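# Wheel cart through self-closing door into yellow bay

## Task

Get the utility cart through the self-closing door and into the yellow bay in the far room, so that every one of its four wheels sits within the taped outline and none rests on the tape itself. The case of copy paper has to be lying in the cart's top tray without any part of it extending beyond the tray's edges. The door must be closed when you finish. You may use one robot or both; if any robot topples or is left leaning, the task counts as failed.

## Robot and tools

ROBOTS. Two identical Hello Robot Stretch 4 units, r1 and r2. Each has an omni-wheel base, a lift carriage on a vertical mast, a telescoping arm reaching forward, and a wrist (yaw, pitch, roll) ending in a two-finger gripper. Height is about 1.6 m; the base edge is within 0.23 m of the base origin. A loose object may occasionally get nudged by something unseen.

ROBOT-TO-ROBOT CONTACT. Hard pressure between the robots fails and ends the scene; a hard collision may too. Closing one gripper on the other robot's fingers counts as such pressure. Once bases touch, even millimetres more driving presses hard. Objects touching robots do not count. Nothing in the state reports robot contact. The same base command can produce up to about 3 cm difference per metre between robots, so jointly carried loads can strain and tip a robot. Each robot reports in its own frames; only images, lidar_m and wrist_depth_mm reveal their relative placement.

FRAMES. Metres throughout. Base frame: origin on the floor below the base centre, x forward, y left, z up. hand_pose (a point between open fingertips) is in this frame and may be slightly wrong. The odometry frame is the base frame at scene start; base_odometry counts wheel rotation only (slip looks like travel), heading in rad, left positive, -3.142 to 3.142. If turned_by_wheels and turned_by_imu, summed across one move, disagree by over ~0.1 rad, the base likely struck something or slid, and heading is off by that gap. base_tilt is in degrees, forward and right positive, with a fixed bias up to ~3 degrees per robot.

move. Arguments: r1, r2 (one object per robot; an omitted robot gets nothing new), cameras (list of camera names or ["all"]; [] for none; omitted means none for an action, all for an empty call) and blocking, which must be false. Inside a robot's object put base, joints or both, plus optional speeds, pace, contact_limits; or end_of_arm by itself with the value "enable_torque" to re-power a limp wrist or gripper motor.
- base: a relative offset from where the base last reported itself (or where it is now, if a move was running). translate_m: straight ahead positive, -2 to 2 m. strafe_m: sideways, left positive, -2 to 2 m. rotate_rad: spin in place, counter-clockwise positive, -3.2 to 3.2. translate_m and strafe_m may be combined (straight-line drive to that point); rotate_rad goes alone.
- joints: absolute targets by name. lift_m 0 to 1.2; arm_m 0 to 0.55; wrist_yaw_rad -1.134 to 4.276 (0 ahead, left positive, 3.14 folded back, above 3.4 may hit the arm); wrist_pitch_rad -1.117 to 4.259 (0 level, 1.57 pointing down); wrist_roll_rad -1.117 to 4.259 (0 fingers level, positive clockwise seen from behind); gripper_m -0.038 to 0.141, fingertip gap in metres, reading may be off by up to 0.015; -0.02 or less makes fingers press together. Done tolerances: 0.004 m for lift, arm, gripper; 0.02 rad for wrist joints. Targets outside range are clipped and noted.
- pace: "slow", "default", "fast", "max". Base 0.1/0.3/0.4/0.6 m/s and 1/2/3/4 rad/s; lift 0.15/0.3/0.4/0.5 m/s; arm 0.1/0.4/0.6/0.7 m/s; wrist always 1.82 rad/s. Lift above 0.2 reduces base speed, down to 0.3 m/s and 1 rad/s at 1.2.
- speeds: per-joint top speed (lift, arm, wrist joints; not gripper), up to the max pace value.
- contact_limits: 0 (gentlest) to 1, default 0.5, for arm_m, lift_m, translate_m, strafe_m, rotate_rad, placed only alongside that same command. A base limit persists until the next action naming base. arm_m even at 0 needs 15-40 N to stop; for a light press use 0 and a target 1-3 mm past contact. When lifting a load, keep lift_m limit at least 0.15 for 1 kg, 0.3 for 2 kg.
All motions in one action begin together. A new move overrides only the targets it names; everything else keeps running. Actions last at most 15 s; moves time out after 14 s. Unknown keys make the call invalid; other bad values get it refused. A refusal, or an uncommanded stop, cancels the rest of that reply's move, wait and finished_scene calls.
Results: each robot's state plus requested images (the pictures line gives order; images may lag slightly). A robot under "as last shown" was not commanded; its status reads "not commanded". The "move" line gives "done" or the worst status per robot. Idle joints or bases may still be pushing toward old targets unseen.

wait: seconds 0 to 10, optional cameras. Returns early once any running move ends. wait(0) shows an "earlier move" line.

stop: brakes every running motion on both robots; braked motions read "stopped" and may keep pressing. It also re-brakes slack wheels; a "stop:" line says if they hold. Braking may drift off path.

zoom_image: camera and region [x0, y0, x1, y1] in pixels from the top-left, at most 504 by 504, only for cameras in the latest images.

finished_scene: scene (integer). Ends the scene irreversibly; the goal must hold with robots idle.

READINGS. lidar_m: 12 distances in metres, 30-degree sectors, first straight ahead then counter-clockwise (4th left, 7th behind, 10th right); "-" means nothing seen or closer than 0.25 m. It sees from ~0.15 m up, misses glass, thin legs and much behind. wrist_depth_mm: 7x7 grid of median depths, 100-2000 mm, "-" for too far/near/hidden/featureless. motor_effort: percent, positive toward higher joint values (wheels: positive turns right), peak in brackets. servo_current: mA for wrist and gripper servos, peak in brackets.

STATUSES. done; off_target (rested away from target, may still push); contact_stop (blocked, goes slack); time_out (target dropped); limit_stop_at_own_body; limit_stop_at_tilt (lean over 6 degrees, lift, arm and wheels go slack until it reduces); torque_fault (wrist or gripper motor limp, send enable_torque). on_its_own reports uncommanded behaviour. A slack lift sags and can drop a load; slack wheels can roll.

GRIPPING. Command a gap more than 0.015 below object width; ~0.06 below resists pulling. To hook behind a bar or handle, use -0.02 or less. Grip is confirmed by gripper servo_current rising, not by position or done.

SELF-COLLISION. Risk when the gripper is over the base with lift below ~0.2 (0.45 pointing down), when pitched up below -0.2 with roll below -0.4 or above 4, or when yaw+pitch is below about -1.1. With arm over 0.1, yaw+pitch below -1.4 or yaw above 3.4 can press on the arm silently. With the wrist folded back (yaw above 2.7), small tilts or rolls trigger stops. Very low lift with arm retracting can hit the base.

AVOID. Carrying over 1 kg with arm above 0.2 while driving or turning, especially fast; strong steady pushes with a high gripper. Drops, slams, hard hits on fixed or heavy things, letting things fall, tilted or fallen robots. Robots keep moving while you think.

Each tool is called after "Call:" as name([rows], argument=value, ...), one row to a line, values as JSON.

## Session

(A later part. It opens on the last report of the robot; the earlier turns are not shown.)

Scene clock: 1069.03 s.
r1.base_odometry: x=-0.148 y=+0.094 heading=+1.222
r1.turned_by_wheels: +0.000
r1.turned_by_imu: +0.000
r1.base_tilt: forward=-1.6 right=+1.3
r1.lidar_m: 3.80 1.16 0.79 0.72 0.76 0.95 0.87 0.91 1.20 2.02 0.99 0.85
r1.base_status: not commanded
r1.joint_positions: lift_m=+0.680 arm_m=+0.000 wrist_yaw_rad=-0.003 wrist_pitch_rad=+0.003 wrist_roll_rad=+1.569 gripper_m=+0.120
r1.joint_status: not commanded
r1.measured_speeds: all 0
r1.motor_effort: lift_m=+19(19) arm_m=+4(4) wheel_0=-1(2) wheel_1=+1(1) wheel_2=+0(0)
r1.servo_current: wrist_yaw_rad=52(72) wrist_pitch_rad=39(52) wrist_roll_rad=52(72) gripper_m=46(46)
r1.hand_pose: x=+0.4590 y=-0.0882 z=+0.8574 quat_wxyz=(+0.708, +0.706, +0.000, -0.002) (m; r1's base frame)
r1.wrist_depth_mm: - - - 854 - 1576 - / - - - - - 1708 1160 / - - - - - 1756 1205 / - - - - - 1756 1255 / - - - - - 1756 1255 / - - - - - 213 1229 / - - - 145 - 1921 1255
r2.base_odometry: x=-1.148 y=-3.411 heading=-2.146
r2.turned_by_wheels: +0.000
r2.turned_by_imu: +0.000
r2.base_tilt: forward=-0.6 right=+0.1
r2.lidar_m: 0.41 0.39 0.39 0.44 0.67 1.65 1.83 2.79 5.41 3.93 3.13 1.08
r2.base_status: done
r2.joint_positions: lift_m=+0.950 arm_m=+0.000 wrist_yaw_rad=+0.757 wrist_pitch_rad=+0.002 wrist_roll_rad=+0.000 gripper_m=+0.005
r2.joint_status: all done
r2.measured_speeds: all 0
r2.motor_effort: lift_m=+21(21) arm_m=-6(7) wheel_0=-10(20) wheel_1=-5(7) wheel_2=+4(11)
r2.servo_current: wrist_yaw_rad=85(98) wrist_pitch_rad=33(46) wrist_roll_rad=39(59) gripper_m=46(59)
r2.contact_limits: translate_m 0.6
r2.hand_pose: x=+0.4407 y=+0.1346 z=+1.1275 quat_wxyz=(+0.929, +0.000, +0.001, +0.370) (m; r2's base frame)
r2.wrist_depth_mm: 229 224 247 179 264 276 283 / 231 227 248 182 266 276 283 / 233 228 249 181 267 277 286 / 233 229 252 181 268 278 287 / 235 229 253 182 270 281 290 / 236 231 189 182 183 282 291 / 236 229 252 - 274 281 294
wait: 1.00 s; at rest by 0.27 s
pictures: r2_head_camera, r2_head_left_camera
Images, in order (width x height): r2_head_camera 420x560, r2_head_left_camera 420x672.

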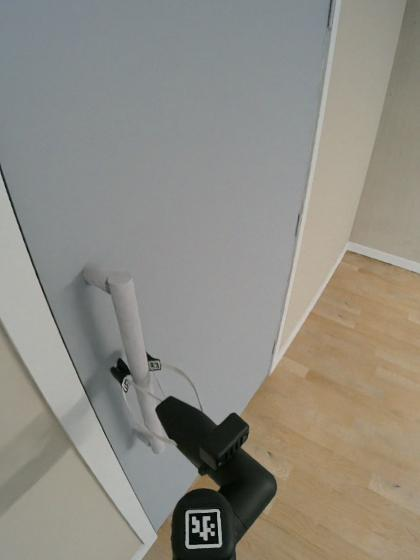

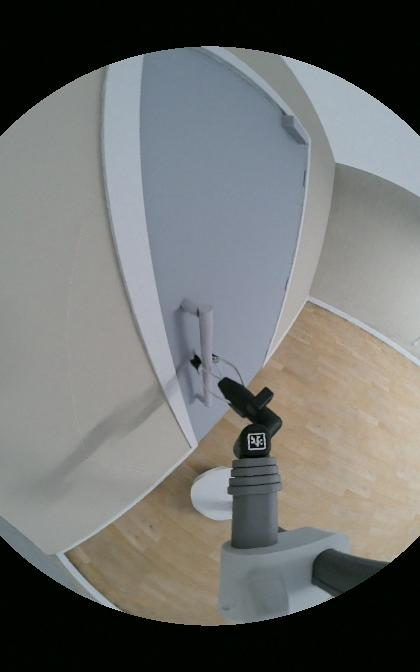

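Call:
move(blocking=false, r2={"joints":{"gripper_m":0.12}})

Call:
wait(seconds=2)

Call:
wait(seconds=0.5)

Call:
move(blocking=false, r2={"base":{"translate_m":-0.2,"strafe_m":-0.19},"pace":"slow"})

Call:
wait(seconds=5)

Call:
move(blocking=false, r1={"base":{"rotate_rad":1.2}})

Call:
wait(seconds=4)

Call:
wait(seconds=0.5, cameras=["r2_head_camera","r2_head_left_camera","r1_head_camera","r1_head_right_camera","r1_head_left_camera"])

Scene clock: 1076.37 s.
move: r2 moving
r1: as last shown
r1.lidar_m: 3.81 1.18 0.80 0.74 0.77 0.95 0.90 0.90 1.25 2.01 1.00 0.86
r1.motor_effort: lift_m=+18(19) arm_m=+4(4) wheel_0=-1(1) wheel_1=+0(1) wheel_2=+0(0)
r1.servo_current: wrist_yaw_rad=46(72) wrist_pitch_rad=39(46) wrist_roll_rad=46(52) gripper_m=46(46)
r1.wrist_depth_mm: - - - 891 - 1618 - / - - - - - 1661 1138 / - - - - - 1756 1205 / - - - - - 1708 1229 / - - - - - 1708 1255 / - - - - - 214 1229 / - - - 145 - 1921 1255
r2.base_odometry: x=-1.148 y=-3.411 heading=-2.145
r2.turned_by_wheels: +0.000
r2.turned_by_imu: +0.001
r2.base_tilt: forward=-0.7 right=+0.1
r2.lidar_m: 0.41 0.38 0.39 0.44 0.64 1.67 1.80 2.81 5.41 3.90 3.12 1.04
r2.base_status: not commanded
r2.joint_positions: lift_m=+0.950 arm_m=+0.000 wrist_yaw_rad=+0.757 wrist_pitch_rad=+0.002 wrist_roll_rad=+0.000 gripper_m=+0.025
r2.joint_status: gripper_m moving
r2.measured_speeds: translate_m=+0.000 strafe_m=+0.000 rotate_rad=+0.001 lift_m=+0.000 arm_m=+0.000 wrist_yaw_rad=+0.000 wrist_pitch_rad=+0.000 wrist_roll_rad=+0.000
r2.motor_effort: lift_m=+21(21) arm_m=-6(7) wheel_0=-9(10) wheel_1=-5(6) wheel_2=+4(4)
r2.servo_current: wrist_yaw_rad=78(78) wrist_pitch_rad=39(46) wrist_roll_rad=52(52) gripper_m=91(91)
r2.contact_limits: translate_m 0.6
r2.hand_pose: x=+0.4407 y=+0.1346 z=+1.1275 quat_wxyz=(+0.929, +0.000, +0.001, +0.370) (m; r2's base frame)
r2.wrist_depth_mm: 231 225 247 180 265 274 285 / 231 229 250 180 267 276 285 / 233 229 250 181 268 277 286 / 235 229 252 181 271 281 289 / 236 231 253 183 272 279 290 / 236 232 193 183 186 283 291 / 237 230 254 - 274 285 294
pictures: none

Scene clock: 1077.87 s.
earlier move: r2 done
r1.base_odometry: x=-0.148 y=+0.094 heading=+1.222
r1.turned_by_wheels: +0.000
r1.turned_by_imu: +0.000
r1.base_tilt: forward=-1.6 right=+1.3
r1.lidar_m: 3.78 1.15 0.79 0.72 0.76 0.94 0.88 0.90 1.24 2.02 0.99 0.85
r1.base_status: not commanded
r1.joint_positions: lift_m=+0.680 arm_m=+0.000 wrist_yaw_rad=-0.003 wrist_pitch_rad=+0.003 wrist_roll_rad=+1.569 gripper_m=+0.120
r1.joint_status: not commanded
r1.measured_speeds: all 0
r1.motor_effort: lift_m=+19(19) arm_m=+4(4) wheel_0=-1(2) wheel_1=+0(1) wheel_2=+0(0)
r1.servo_current: wrist_yaw_rad=46(72) wrist_pitch_rad=46(52) wrist_roll_rad=46(72) gripper_m=39(52)
r1.hand_pose: x=+0.4590 y=-0.0882 z=+0.8574 quat_wxyz=(+0.708, +0.706, +0.000, -0.002) (m; r1's base frame)
r1.wrist_depth_mm: - - - 854 - 1618 - / - - - - - 1708 1138 / - - - - - 1708 1229 / - - - - - 1808 1229 / - - - - - 1756 1255 / - - - - - 214 1255 / - - - 145 - 1983 1255
r2.base_odometry: x=-1.148 y=-3.411 heading=-2.145
r2.turned_by_wheels: +0.001
r2.turned_by_imu: +0.001
r2.base_tilt: forward=-0.7 right=+0.1
r2.lidar_m: 0.43 0.38 0.37 0.43 0.68 1.66 1.83 2.78 5.40 3.92 3.14 1.09
r2.base_status: not commanded
r2.joint_positions: lift_m=+0.950 arm_m=+0.000 wrist_yaw_rad=+0.767 wrist_pitch_rad=+0.002 wrist_roll_rad=+0.000 gripper_m=+0.120
r2.joint_status: all done
r2.measured_speeds: all 0
r2.motor_effort: lift_m=+20(21) arm_m=-6(7) wheel_0=-3(10) wheel_1=-3(6) wheel_2=+4(4)
r2.servo_current: wrist_yaw_rad=39(78) wrist_pitch_rad=39(46) wrist_roll_rad=46(59) gripper_m=46(117)
r2.contact_limits: translate_m 0.6
r2.hand_pose: x=+0.4394 y=+0.1371 z=+1.1275 quat_wxyz=(+0.927, +0.000, +0.001, +0.374) (m; r2's base frame)
r2.wrist_depth_mm: 230 226 246 244 262 268 276 / 233 228 248 182 263 271 278 / 234 228 248 186 264 272 278 / 235 229 250 187 266 273 281 / 236 230 252 190 266 276 283 / 237 232 199 181 190 279 285 / 238 236 236 - 271 277 287
wait: 1.50 of 2 s (r2 has come to rest)
pictures: none

Scene clock: 1078.37 s.
r1.base_odometry: x=-0.148 y=+0.094 heading=+1.222
r1.turned_by_wheels: +0.000
r1.turned_by_imu: +0.000
r1.base_tilt: forward=-1.6 right=+1.3
r1.lidar_m: 3.78 1.17 0.79 0.74 0.76 0.95 0.86 0.93 1.22 2.01 0.99 0.85
r1.base_status: not commanded
r1.joint_positions: lift_m=+0.680 arm_m=+0.000 wrist_yaw_rad=-0.003 wrist_pitch_rad=+0.003 wrist_roll_rad=+1.569 gripper_m=+0.120
r1.joint_status: not commanded
r1.measured_speeds: all 0
r1.motor_effort: lift_m=+18(19) arm_m=+4(4) wheel_0=-1(2) wheel_1=+0(1) wheel_2=+0(0)
r1.servo_current: wrist_yaw_rad=26(72) wrist_pitch_rad=39(52) wrist_roll_rad=46(72) gripper_m=39(52)
r1.hand_pose: x=+0.4590 y=-0.0882 z=+0.8574 quat_wxyz=(+0.708, +0.706, +0.000, -0.002) (m; r1's base frame)
r1.wrist_depth_mm: - - - 866 - 1576 - / - - - - - 1708 1160 / - - - - - 1808 1229 / - - - - - 1756 1229 / - - - - - 1808 1229 / - - - - - 213 1255 / - - - 145 - 1983 1229
r2.base_odometry: x=-1.148 y=-3.411 heading=-2.145
r2.turned_by_wheels: +0.000
r2.turned_by_imu: +0.000
r2.base_tilt: forward=-0.7 right=+0.1
r2.lidar_m: 0.42 0.39 0.38 0.44 0.69 1.66 1.83 2.77 5.39 3.92 3.14 1.08
r2.base_status: not commanded
r2.joint_positions: lift_m=+0.950 arm_m=+0.000 wrist_yaw_rad=+0.767 wrist_pitch_rad=+0.002 wrist_roll_rad=+0.000 gripper_m=+0.120
r2.joint_status: all done
r2.measured_speeds: all 0
r2.motor_effort: lift_m=+20(21) arm_m=-6(7) wheel_0=-3(10) wheel_1=-3(6) wheel_2=+4(4)
r2.servo_current: wrist_yaw_rad=52(78) wrist_pitch_rad=39(46) wrist_roll_rad=39(59) gripper_m=46(117)
r2.contact_limits: translate_m 0.6
r2.hand_pose: x=+0.4394 y=+0.1371 z=+1.1275 quat_wxyz=(+0.927, +0.000, +0.001, +0.374) (m; r2's base frame)
r2.wrist_depth_mm: 232 225 247 244 262 268 276 / 233 229 248 183 262 271 278 / 234 229 249 186 265 272 279 / 235 230 250 187 266 274 281 / 236 231 253 190 266 276 282 / 237 232 199 181 190 278 283 / 238 236 237 - 272 278 286
wait: 0.50 s; at rest by 0.27 s
pictures: none

Scene clock: 1078.87 s.
move: r2 moving
r1: as last shown
r1.lidar_m: 3.79 1.15 0.82 0.74 0.75 0.94 0.89 0.94 1.21 2.02 0.99 0.86
r1.motor_effort: lift_m=+18(19) arm_m=+4(4) wheel_0=-2(2) wheel_1=+0(0) wheel_2=+0(0)
r1.servo_current: wrist_yaw_rad=52(59) wrist_pitch_rad=39(46) wrist_roll_rad=65(65) gripper_m=39(52)
r1.wrist_depth_mm: - - - 878 - 1576 - / - - - - - 1708 1138 / - - - - - 1661 1205 / - - - - - 1808 1205 / - - - - - 1808 1229 / - - - - - 213 1229 / - - - 145 - 1921 1229
r2.base_odometry: x=-1.150 y=-3.398 heading=-2.145
r2.turned_by_wheels: +0.000
r2.turned_by_imu: +0.000
r2.base_tilt: forward=-0.7 right=+0.1
r2.lidar_m: 0.43 0.39 0.39 0.45 0.69 1.65 1.83 2.78 5.39 3.95 3.14 1.11
r2.base_status: translate_m moving; strafe_m moving
r2.joint_positions: lift_m=+0.950 arm_m=+0.000 wrist_yaw_rad=+0.767 wrist_pitch_rad=+0.002 wrist_roll_rad=+0.000 gripper_m=+0.120
r2.joint_status: not commanded
r2.measured_speeds: translate_m=-0.038 strafe_m=-0.035 rotate_rad=-0.003 lift_m=+0.000 arm_m=+0.000 wrist_yaw_rad=+0.000 wrist_pitch_rad=+0.000 wrist_roll_rad=+0.000
r2.motor_effort: lift_m=+21(21) arm_m=-6(6) wheel_0=+4(8) wheel_1=-8(10) wheel_2=+7(10)
r2.servo_current: wrist_yaw_rad=52(59) wrist_pitch_rad=39(46) wrist_roll_rad=46(52) gripper_m=46(59)
r2.hand_pose: x=+0.4394 y=+0.1371 z=+1.1275 quat_wxyz=(+0.927, +0.000, +0.001, +0.374) (m; r2's base frame)
r2.wrist_depth_mm: 242 238 258 193 272 282 289 / 244 239 259 197 273 283 289 / 245 242 260 198 277 283 290 / 245 242 262 203 276 285 293 / 248 243 263 266 277 287 296 / 247 245 217 195 193 290 297 / 250 246 250 - 285 290 300
pictures: none

Scene clock: 1082.37 s.
earlier move: r2 done
r1.base_odometry: x=-0.148 y=+0.094 heading=+1.222
r1.turned_by_wheels: +0.000
r1.turned_by_imu: +0.000
r1.base_tilt: forward=-1.6 right=+1.3
r1.lidar_m: 3.80 1.18 0.80 0.73 0.76 0.95 0.88 0.92 1.20 2.02 1.01 0.85
r1.base_status: not commanded
r1.joint_positions: lift_m=+0.680 arm_m=+0.000 wrist_yaw_rad=-0.003 wrist_pitch_rad=+0.003 wrist_roll_rad=+1.569 gripper_m=+0.120
r1.joint_status: not commanded
r1.measured_speeds: all 0
r1.motor_effort: lift_m=+19(19) arm_m=+4(4) wheel_0=-1(2) wheel_1=+0(1) wheel_2=+0(0)
r1.servo_current: wrist_yaw_rad=52(65) wrist_pitch_rad=46(52) wrist_roll_rad=46(65) gripper_m=46(52)
r1.hand_pose: x=+0.4590 y=-0.0882 z=+0.8574 quat_wxyz=(+0.708, +0.706, +0.000, -0.002) (m; r1's base frame)
r1.wrist_depth_mm: - - - 866 - 1576 - / - - - - - 1808 1160 / - - - - - 1808 1229 / - - - - - 1756 1281 / - - - - - 1708 1229 / - - - - - 214 1255 / - - - 145 - 1921 1255
r2.base_odometry: x=-1.199 y=-3.140 heading=-2.144
r2.turned_by_wheels: +0.000
r2.turned_by_imu: +0.000
r2.base_tilt: forward=-0.7 right=+0.1
r2.lidar_m: 0.85 0.64 0.66 0.73 1.11 1.62 1.76 2.70 5.13 3.99 3.16 1.80
r2.base_status: done
r2.joint_positions: lift_m=+0.950 arm_m=+0.000 wrist_yaw_rad=+0.768 wrist_pitch_rad=+0.002 wrist_roll_rad=+0.000 gripper_m=+0.120
r2.joint_status: not commanded
r2.measured_speeds: all 0
r2.motor_effort: lift_m=+20(21) arm_m=-6(6) wheel_0=+5(10) wheel_1=-5(10) wheel_2=+6(10)
r2.servo_current: wrist_yaw_rad=46(65) wrist_pitch_rad=39(46) wrist_roll_rad=46(59) gripper_m=46(59)
r2.hand_pose: x=+0.4393 y=+0.1373 z=+1.1275 quat_wxyz=(+0.927, +0.000, +0.001, +0.374) (m; r2's base frame)
r2.wrist_depth_mm: 477 - 496 - - - - / 484 - 496 - - - - / 480 - 496 445 - - - / 480 - 504 452 - - - / - - 504 459 - - - / - 185 197 455 185 - - / - - - - - - -
wait: 3.50 of 5 s (r2 has come to rest)
pictures: none

Scene clock: 1082.87 s.
move: r1 moving
r1.base_odometry: x=-0.148 y=+0.094 heading=+1.474
r1.turned_by_wheels: +0.252
r1.turned_by_imu: +0.253
r1.base_tilt: forward=-1.6 right=+1.3
r1.lidar_m: 1.98 0.93 0.76 0.72 0.84 0.89 0.88 1.02 1.64 2.03 0.87 0.99
r1.base_status: rotate_rad moving
r1.joint_positions: lift_m=+0.680 arm_m=+0.000 wrist_yaw_rad=-0.003 wrist_pitch_rad=+0.003 wrist_roll_rad=+1.569 gripper_m=+0.120
r1.joint_status: not commanded
r1.measured_speeds: translate_m=+0.001 strafe_m=+0.001 rotate_rad=+0.977 lift_m=+0.000 arm_m=+0.000 wrist_yaw_rad=+0.000 wrist_pitch_rad=+0.000 wrist_roll_rad=+0.000
r1.motor_effort: lift_m=+19(19) arm_m=+4(4) wheel_0=-8(10) wheel_1=-7(9) wheel_2=-6(7)
r1.servo_current: wrist_yaw_rad=39(65) wrist_pitch_rad=46(46) wrist_roll_rad=39(59) gripper_m=52(52)
r1.hand_pose: x=+0.4590 y=-0.0882 z=+0.8574 quat_wxyz=(+0.708, +0.706, +0.000, -0.002) (m; r1's base frame)
r1.wrist_depth_mm: - - - - - 1708 1205 / - - - - - 1708 1182 / - - - - - 1708 1255 / - - - - - 1756 1205 / - - - - - 1808 1229 / - - - - - 214 1281 / 1708 141 - 145 - 1661 1255
r2: as last shown
r2.lidar_m: 0.86 0.63 0.65 0.74 1.11 1.63 1.75 2.68 5.13 4.00 3.16 1.77
r2.motor_effort: lift_m=+21(21) arm_m=-6(6) wheel_0=+5(5) wheel_1=-5(5) wheel_2=+6(7)
r2.servo_current: wrist_yaw_rad=46(59) wrist_pitch_rad=33(39) wrist_roll_rad=46(52) gripper_m=52(59)
r2.wrist_depth_mm: 473 - 492 - - - - / 480 - 496 - - - - / 484 - 496 452 - - - / 480 - 500 452 - - - / - - 500 459 - - - / - 185 198 452 185 - - / - - - - - - -
pictures: none

Scene clock: 1084.20 s.
earlier move: r1 done
r1.base_odometry: x=-0.148 y=+0.094 heading=+2.421
r1.turned_by_wheels: +0.948
r1.turned_by_imu: +0.953
r1.base_tilt: forward=-1.6 right=+1.3
r1.lidar_m: 0.77 0.74 0.80 0.91 0.89 0.95 1.39 2.02 0.84 0.91 2.38 1.03
r1.base_status: done
r1.joint_positions: lift_m=+0.680 arm_m=+0.000 wrist_yaw_rad=-0.002 wrist_pitch_rad=+0.003 wrist_roll_rad=+1.569 gripper_m=+0.120
r1.joint_status: not commanded
r1.measured_speeds: all 0
r1.motor_effort: lift_m=+19(19) arm_m=+4(4) wheel_0=-3(10) wheel_1=+0(9) wheel_2=-2(7)
r1.servo_current: wrist_yaw_rad=46(65) wrist_pitch_rad=46(52) wrist_roll_rad=33(65) gripper_m=39(52)
r1.hand_pose: x=+0.4591 y=-0.0880 z=+0.8574 quat_wxyz=(+0.708, +0.706, +0.000, -0.002) (m; r1's base frame)
r1.wrist_depth_mm: - - - - - - - / - - - - - - - / - - - - - - - / - - - - - - - / - - - - - - - / - 194 - - 191 196 - / - 138 - 145 - - -
r2.base_odometry: x=-1.199 y=-3.140 heading=-2.144
r2.turned_by_wheels: +0.000
r2.turned_by_imu: +0.000
r2.base_tilt: forward=-0.7 right=+0.1
r2.lidar_m: 0.86 0.65 0.66 0.73 1.10 1.62 1.76 2.72 5.13 3.96 3.19 1.79
r2.base_status: not commanded
r2.joint_positions: lift_m=+0.950 arm_m=+0.000 wrist_yaw_rad=+0.768 wrist_pitch_rad=+0.002 wrist_roll_rad=+0.000 gripper_m=+0.120
r2.joint_status: not commanded
r2.measured_speeds: all 0
r2.motor_effort: lift_m=+21(21) arm_m=-6(6) wheel_0=+5(5) wheel_1=-5(5) wheel_2=+6(7)
r2.servo_current: wrist_yaw_rad=46(59) wrist_pitch_rad=39(46) wrist_roll_rad=46(59) gripper_m=46(59)
r2.hand_pose: x=+0.4393 y=+0.1373 z=+1.1275 quat_wxyz=(+0.927, +0.000, +0.001, +0.374) (m; r2's base frame)
r2.wrist_depth_mm: 477 - 492 - - - - / 480 - 496 - - - - / 484 - 504 449 - - - / 480 - 504 452 - - - / - - 504 455 - - - / - 185 198 452 186 - - / - - - - - - -
wait: 1.33 of 4 s (r1 has come to rest)
pictures: none

Scene clock: 1084.70 s.
r1.base_odometry: x=-0.148 y=+0.094 heading=+2.421
r1.turned_by_wheels: +0.000
r1.turned_by_imu: +0.000
r1.base_tilt: forward=-1.6 right=+1.3
r1.lidar_m: 0.75 0.72 0.79 0.91 0.88 0.94 1.37 2.04 0.87 0.89 2.31 1.00
r1.base_status: done
r1.joint_positions: lift_m=+0.680 arm_m=+0.000 wrist_yaw_rad=-0.002 wrist_pitch_rad=+0.003 wrist_roll_rad=+1.569 gripper_m=+0.120
r1.joint_status: not commanded
r1.measured_speeds: all 0
r1.motor_effort: lift_m=+19(19) arm_m=+4(4) wheel_0=-3(10) wheel_1=+0(9) wheel_2=-2(7)
r1.servo_current: wrist_yaw_rad=59(65) wrist_pitch_rad=39(52) wrist_roll_rad=33(65) gripper_m=46(52)
r1.hand_pose: x=+0.4591 y=-0.0880 z=+0.8574 quat_wxyz=(+0.708, +0.706, +0.000, -0.002) (m; r1's base frame)
r1.wrist_depth_mm: - - - - - - - / - - - - - - - / - - - - - - - / - - - - - - - / - - - - - - - / - 193 - - 190 196 - / - 139 - 145 - - -
r2.base_odometry: x=-1.199 y=-3.140 heading=-2.144
r2.turned_by_wheels: +0.000
r2.turned_by_imu: +0.000
r2.base_tilt: forward=-0.7 right=+0.0
r2.lidar_m: 0.88 0.66 0.65 0.74 1.12 1.62 1.77 2.71 5.13 3.98 3.15 1.80
r2.base_status: not commanded
r2.joint_positions: lift_m=+0.950 arm_m=+0.000 wrist_yaw_rad=+0.768 wrist_pitch_rad=+0.002 wrist_roll_rad=+0.000 gripper_m=+0.120
r2.joint_status: not commanded
r2.measured_speeds: all 0
r2.motor_effort: lift_m=+20(21) arm_m=-6(6) wheel_0=+5(5) wheel_1=-5(5) wheel_2=+6(7)
r2.servo_current: wrist_yaw_rad=59(59) wrist_pitch_rad=39(46) wrist_roll_rad=39(59) gripper_m=59(59)
r2.hand_pose: x=+0.4393 y=+0.1373 z=+1.1275 quat_wxyz=(+0.927, +0.000, +0.001, +0.374) (m; r2's base frame)
r2.wrist_depth_mm: 480 - 492 - - - - / 480 - 496 - - - - / 480 - 500 452 - - - / 484 - 500 449 - - - / - - 504 455 - - - / - 185 198 449 185 - - / - - - - - - -
wait: 0.50 s; at rest by 0.27 s
pictures: r1_head_camera, r1_head_left_camera, r1_head_right_camera, r2_head_camera, r2_head_left_camera
Images, in order (width x height): r1_head_camera 420x560, r1_head_left_camera 420x672, r1_head_right_camera 420x672, r2_head_camera 420x560, r2_head_left_camera 420x672.

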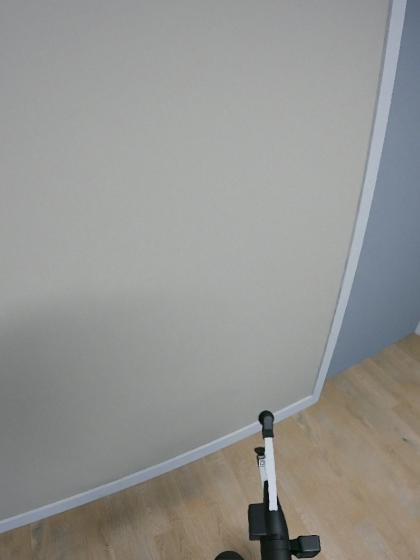

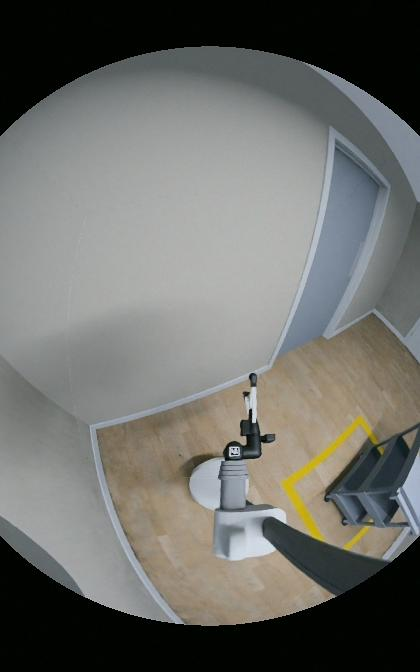

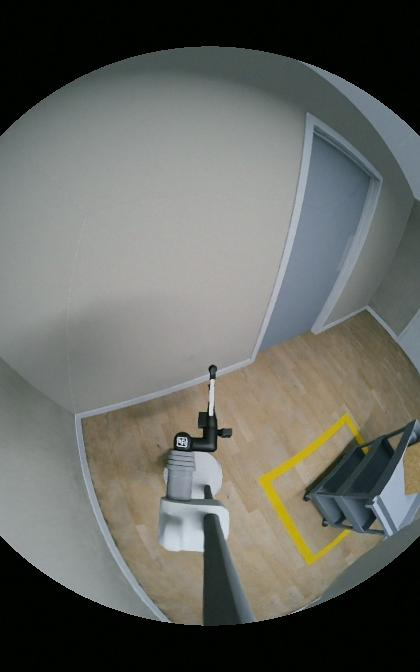

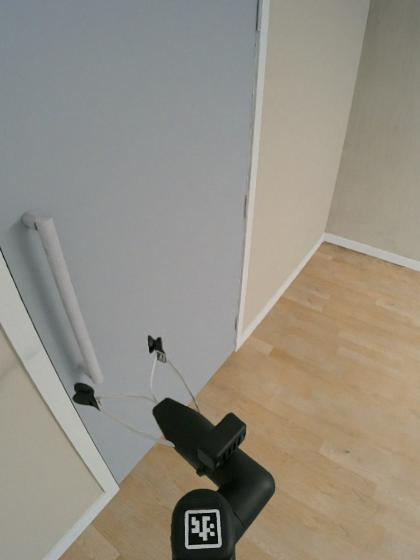

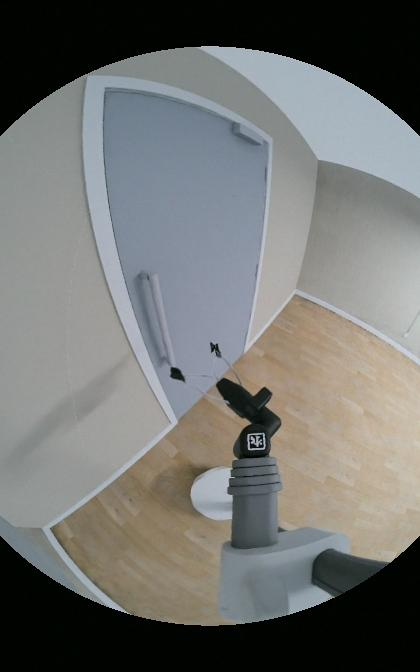

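Call:
finished_scene(scene=1)

The scene is finished: the task was done.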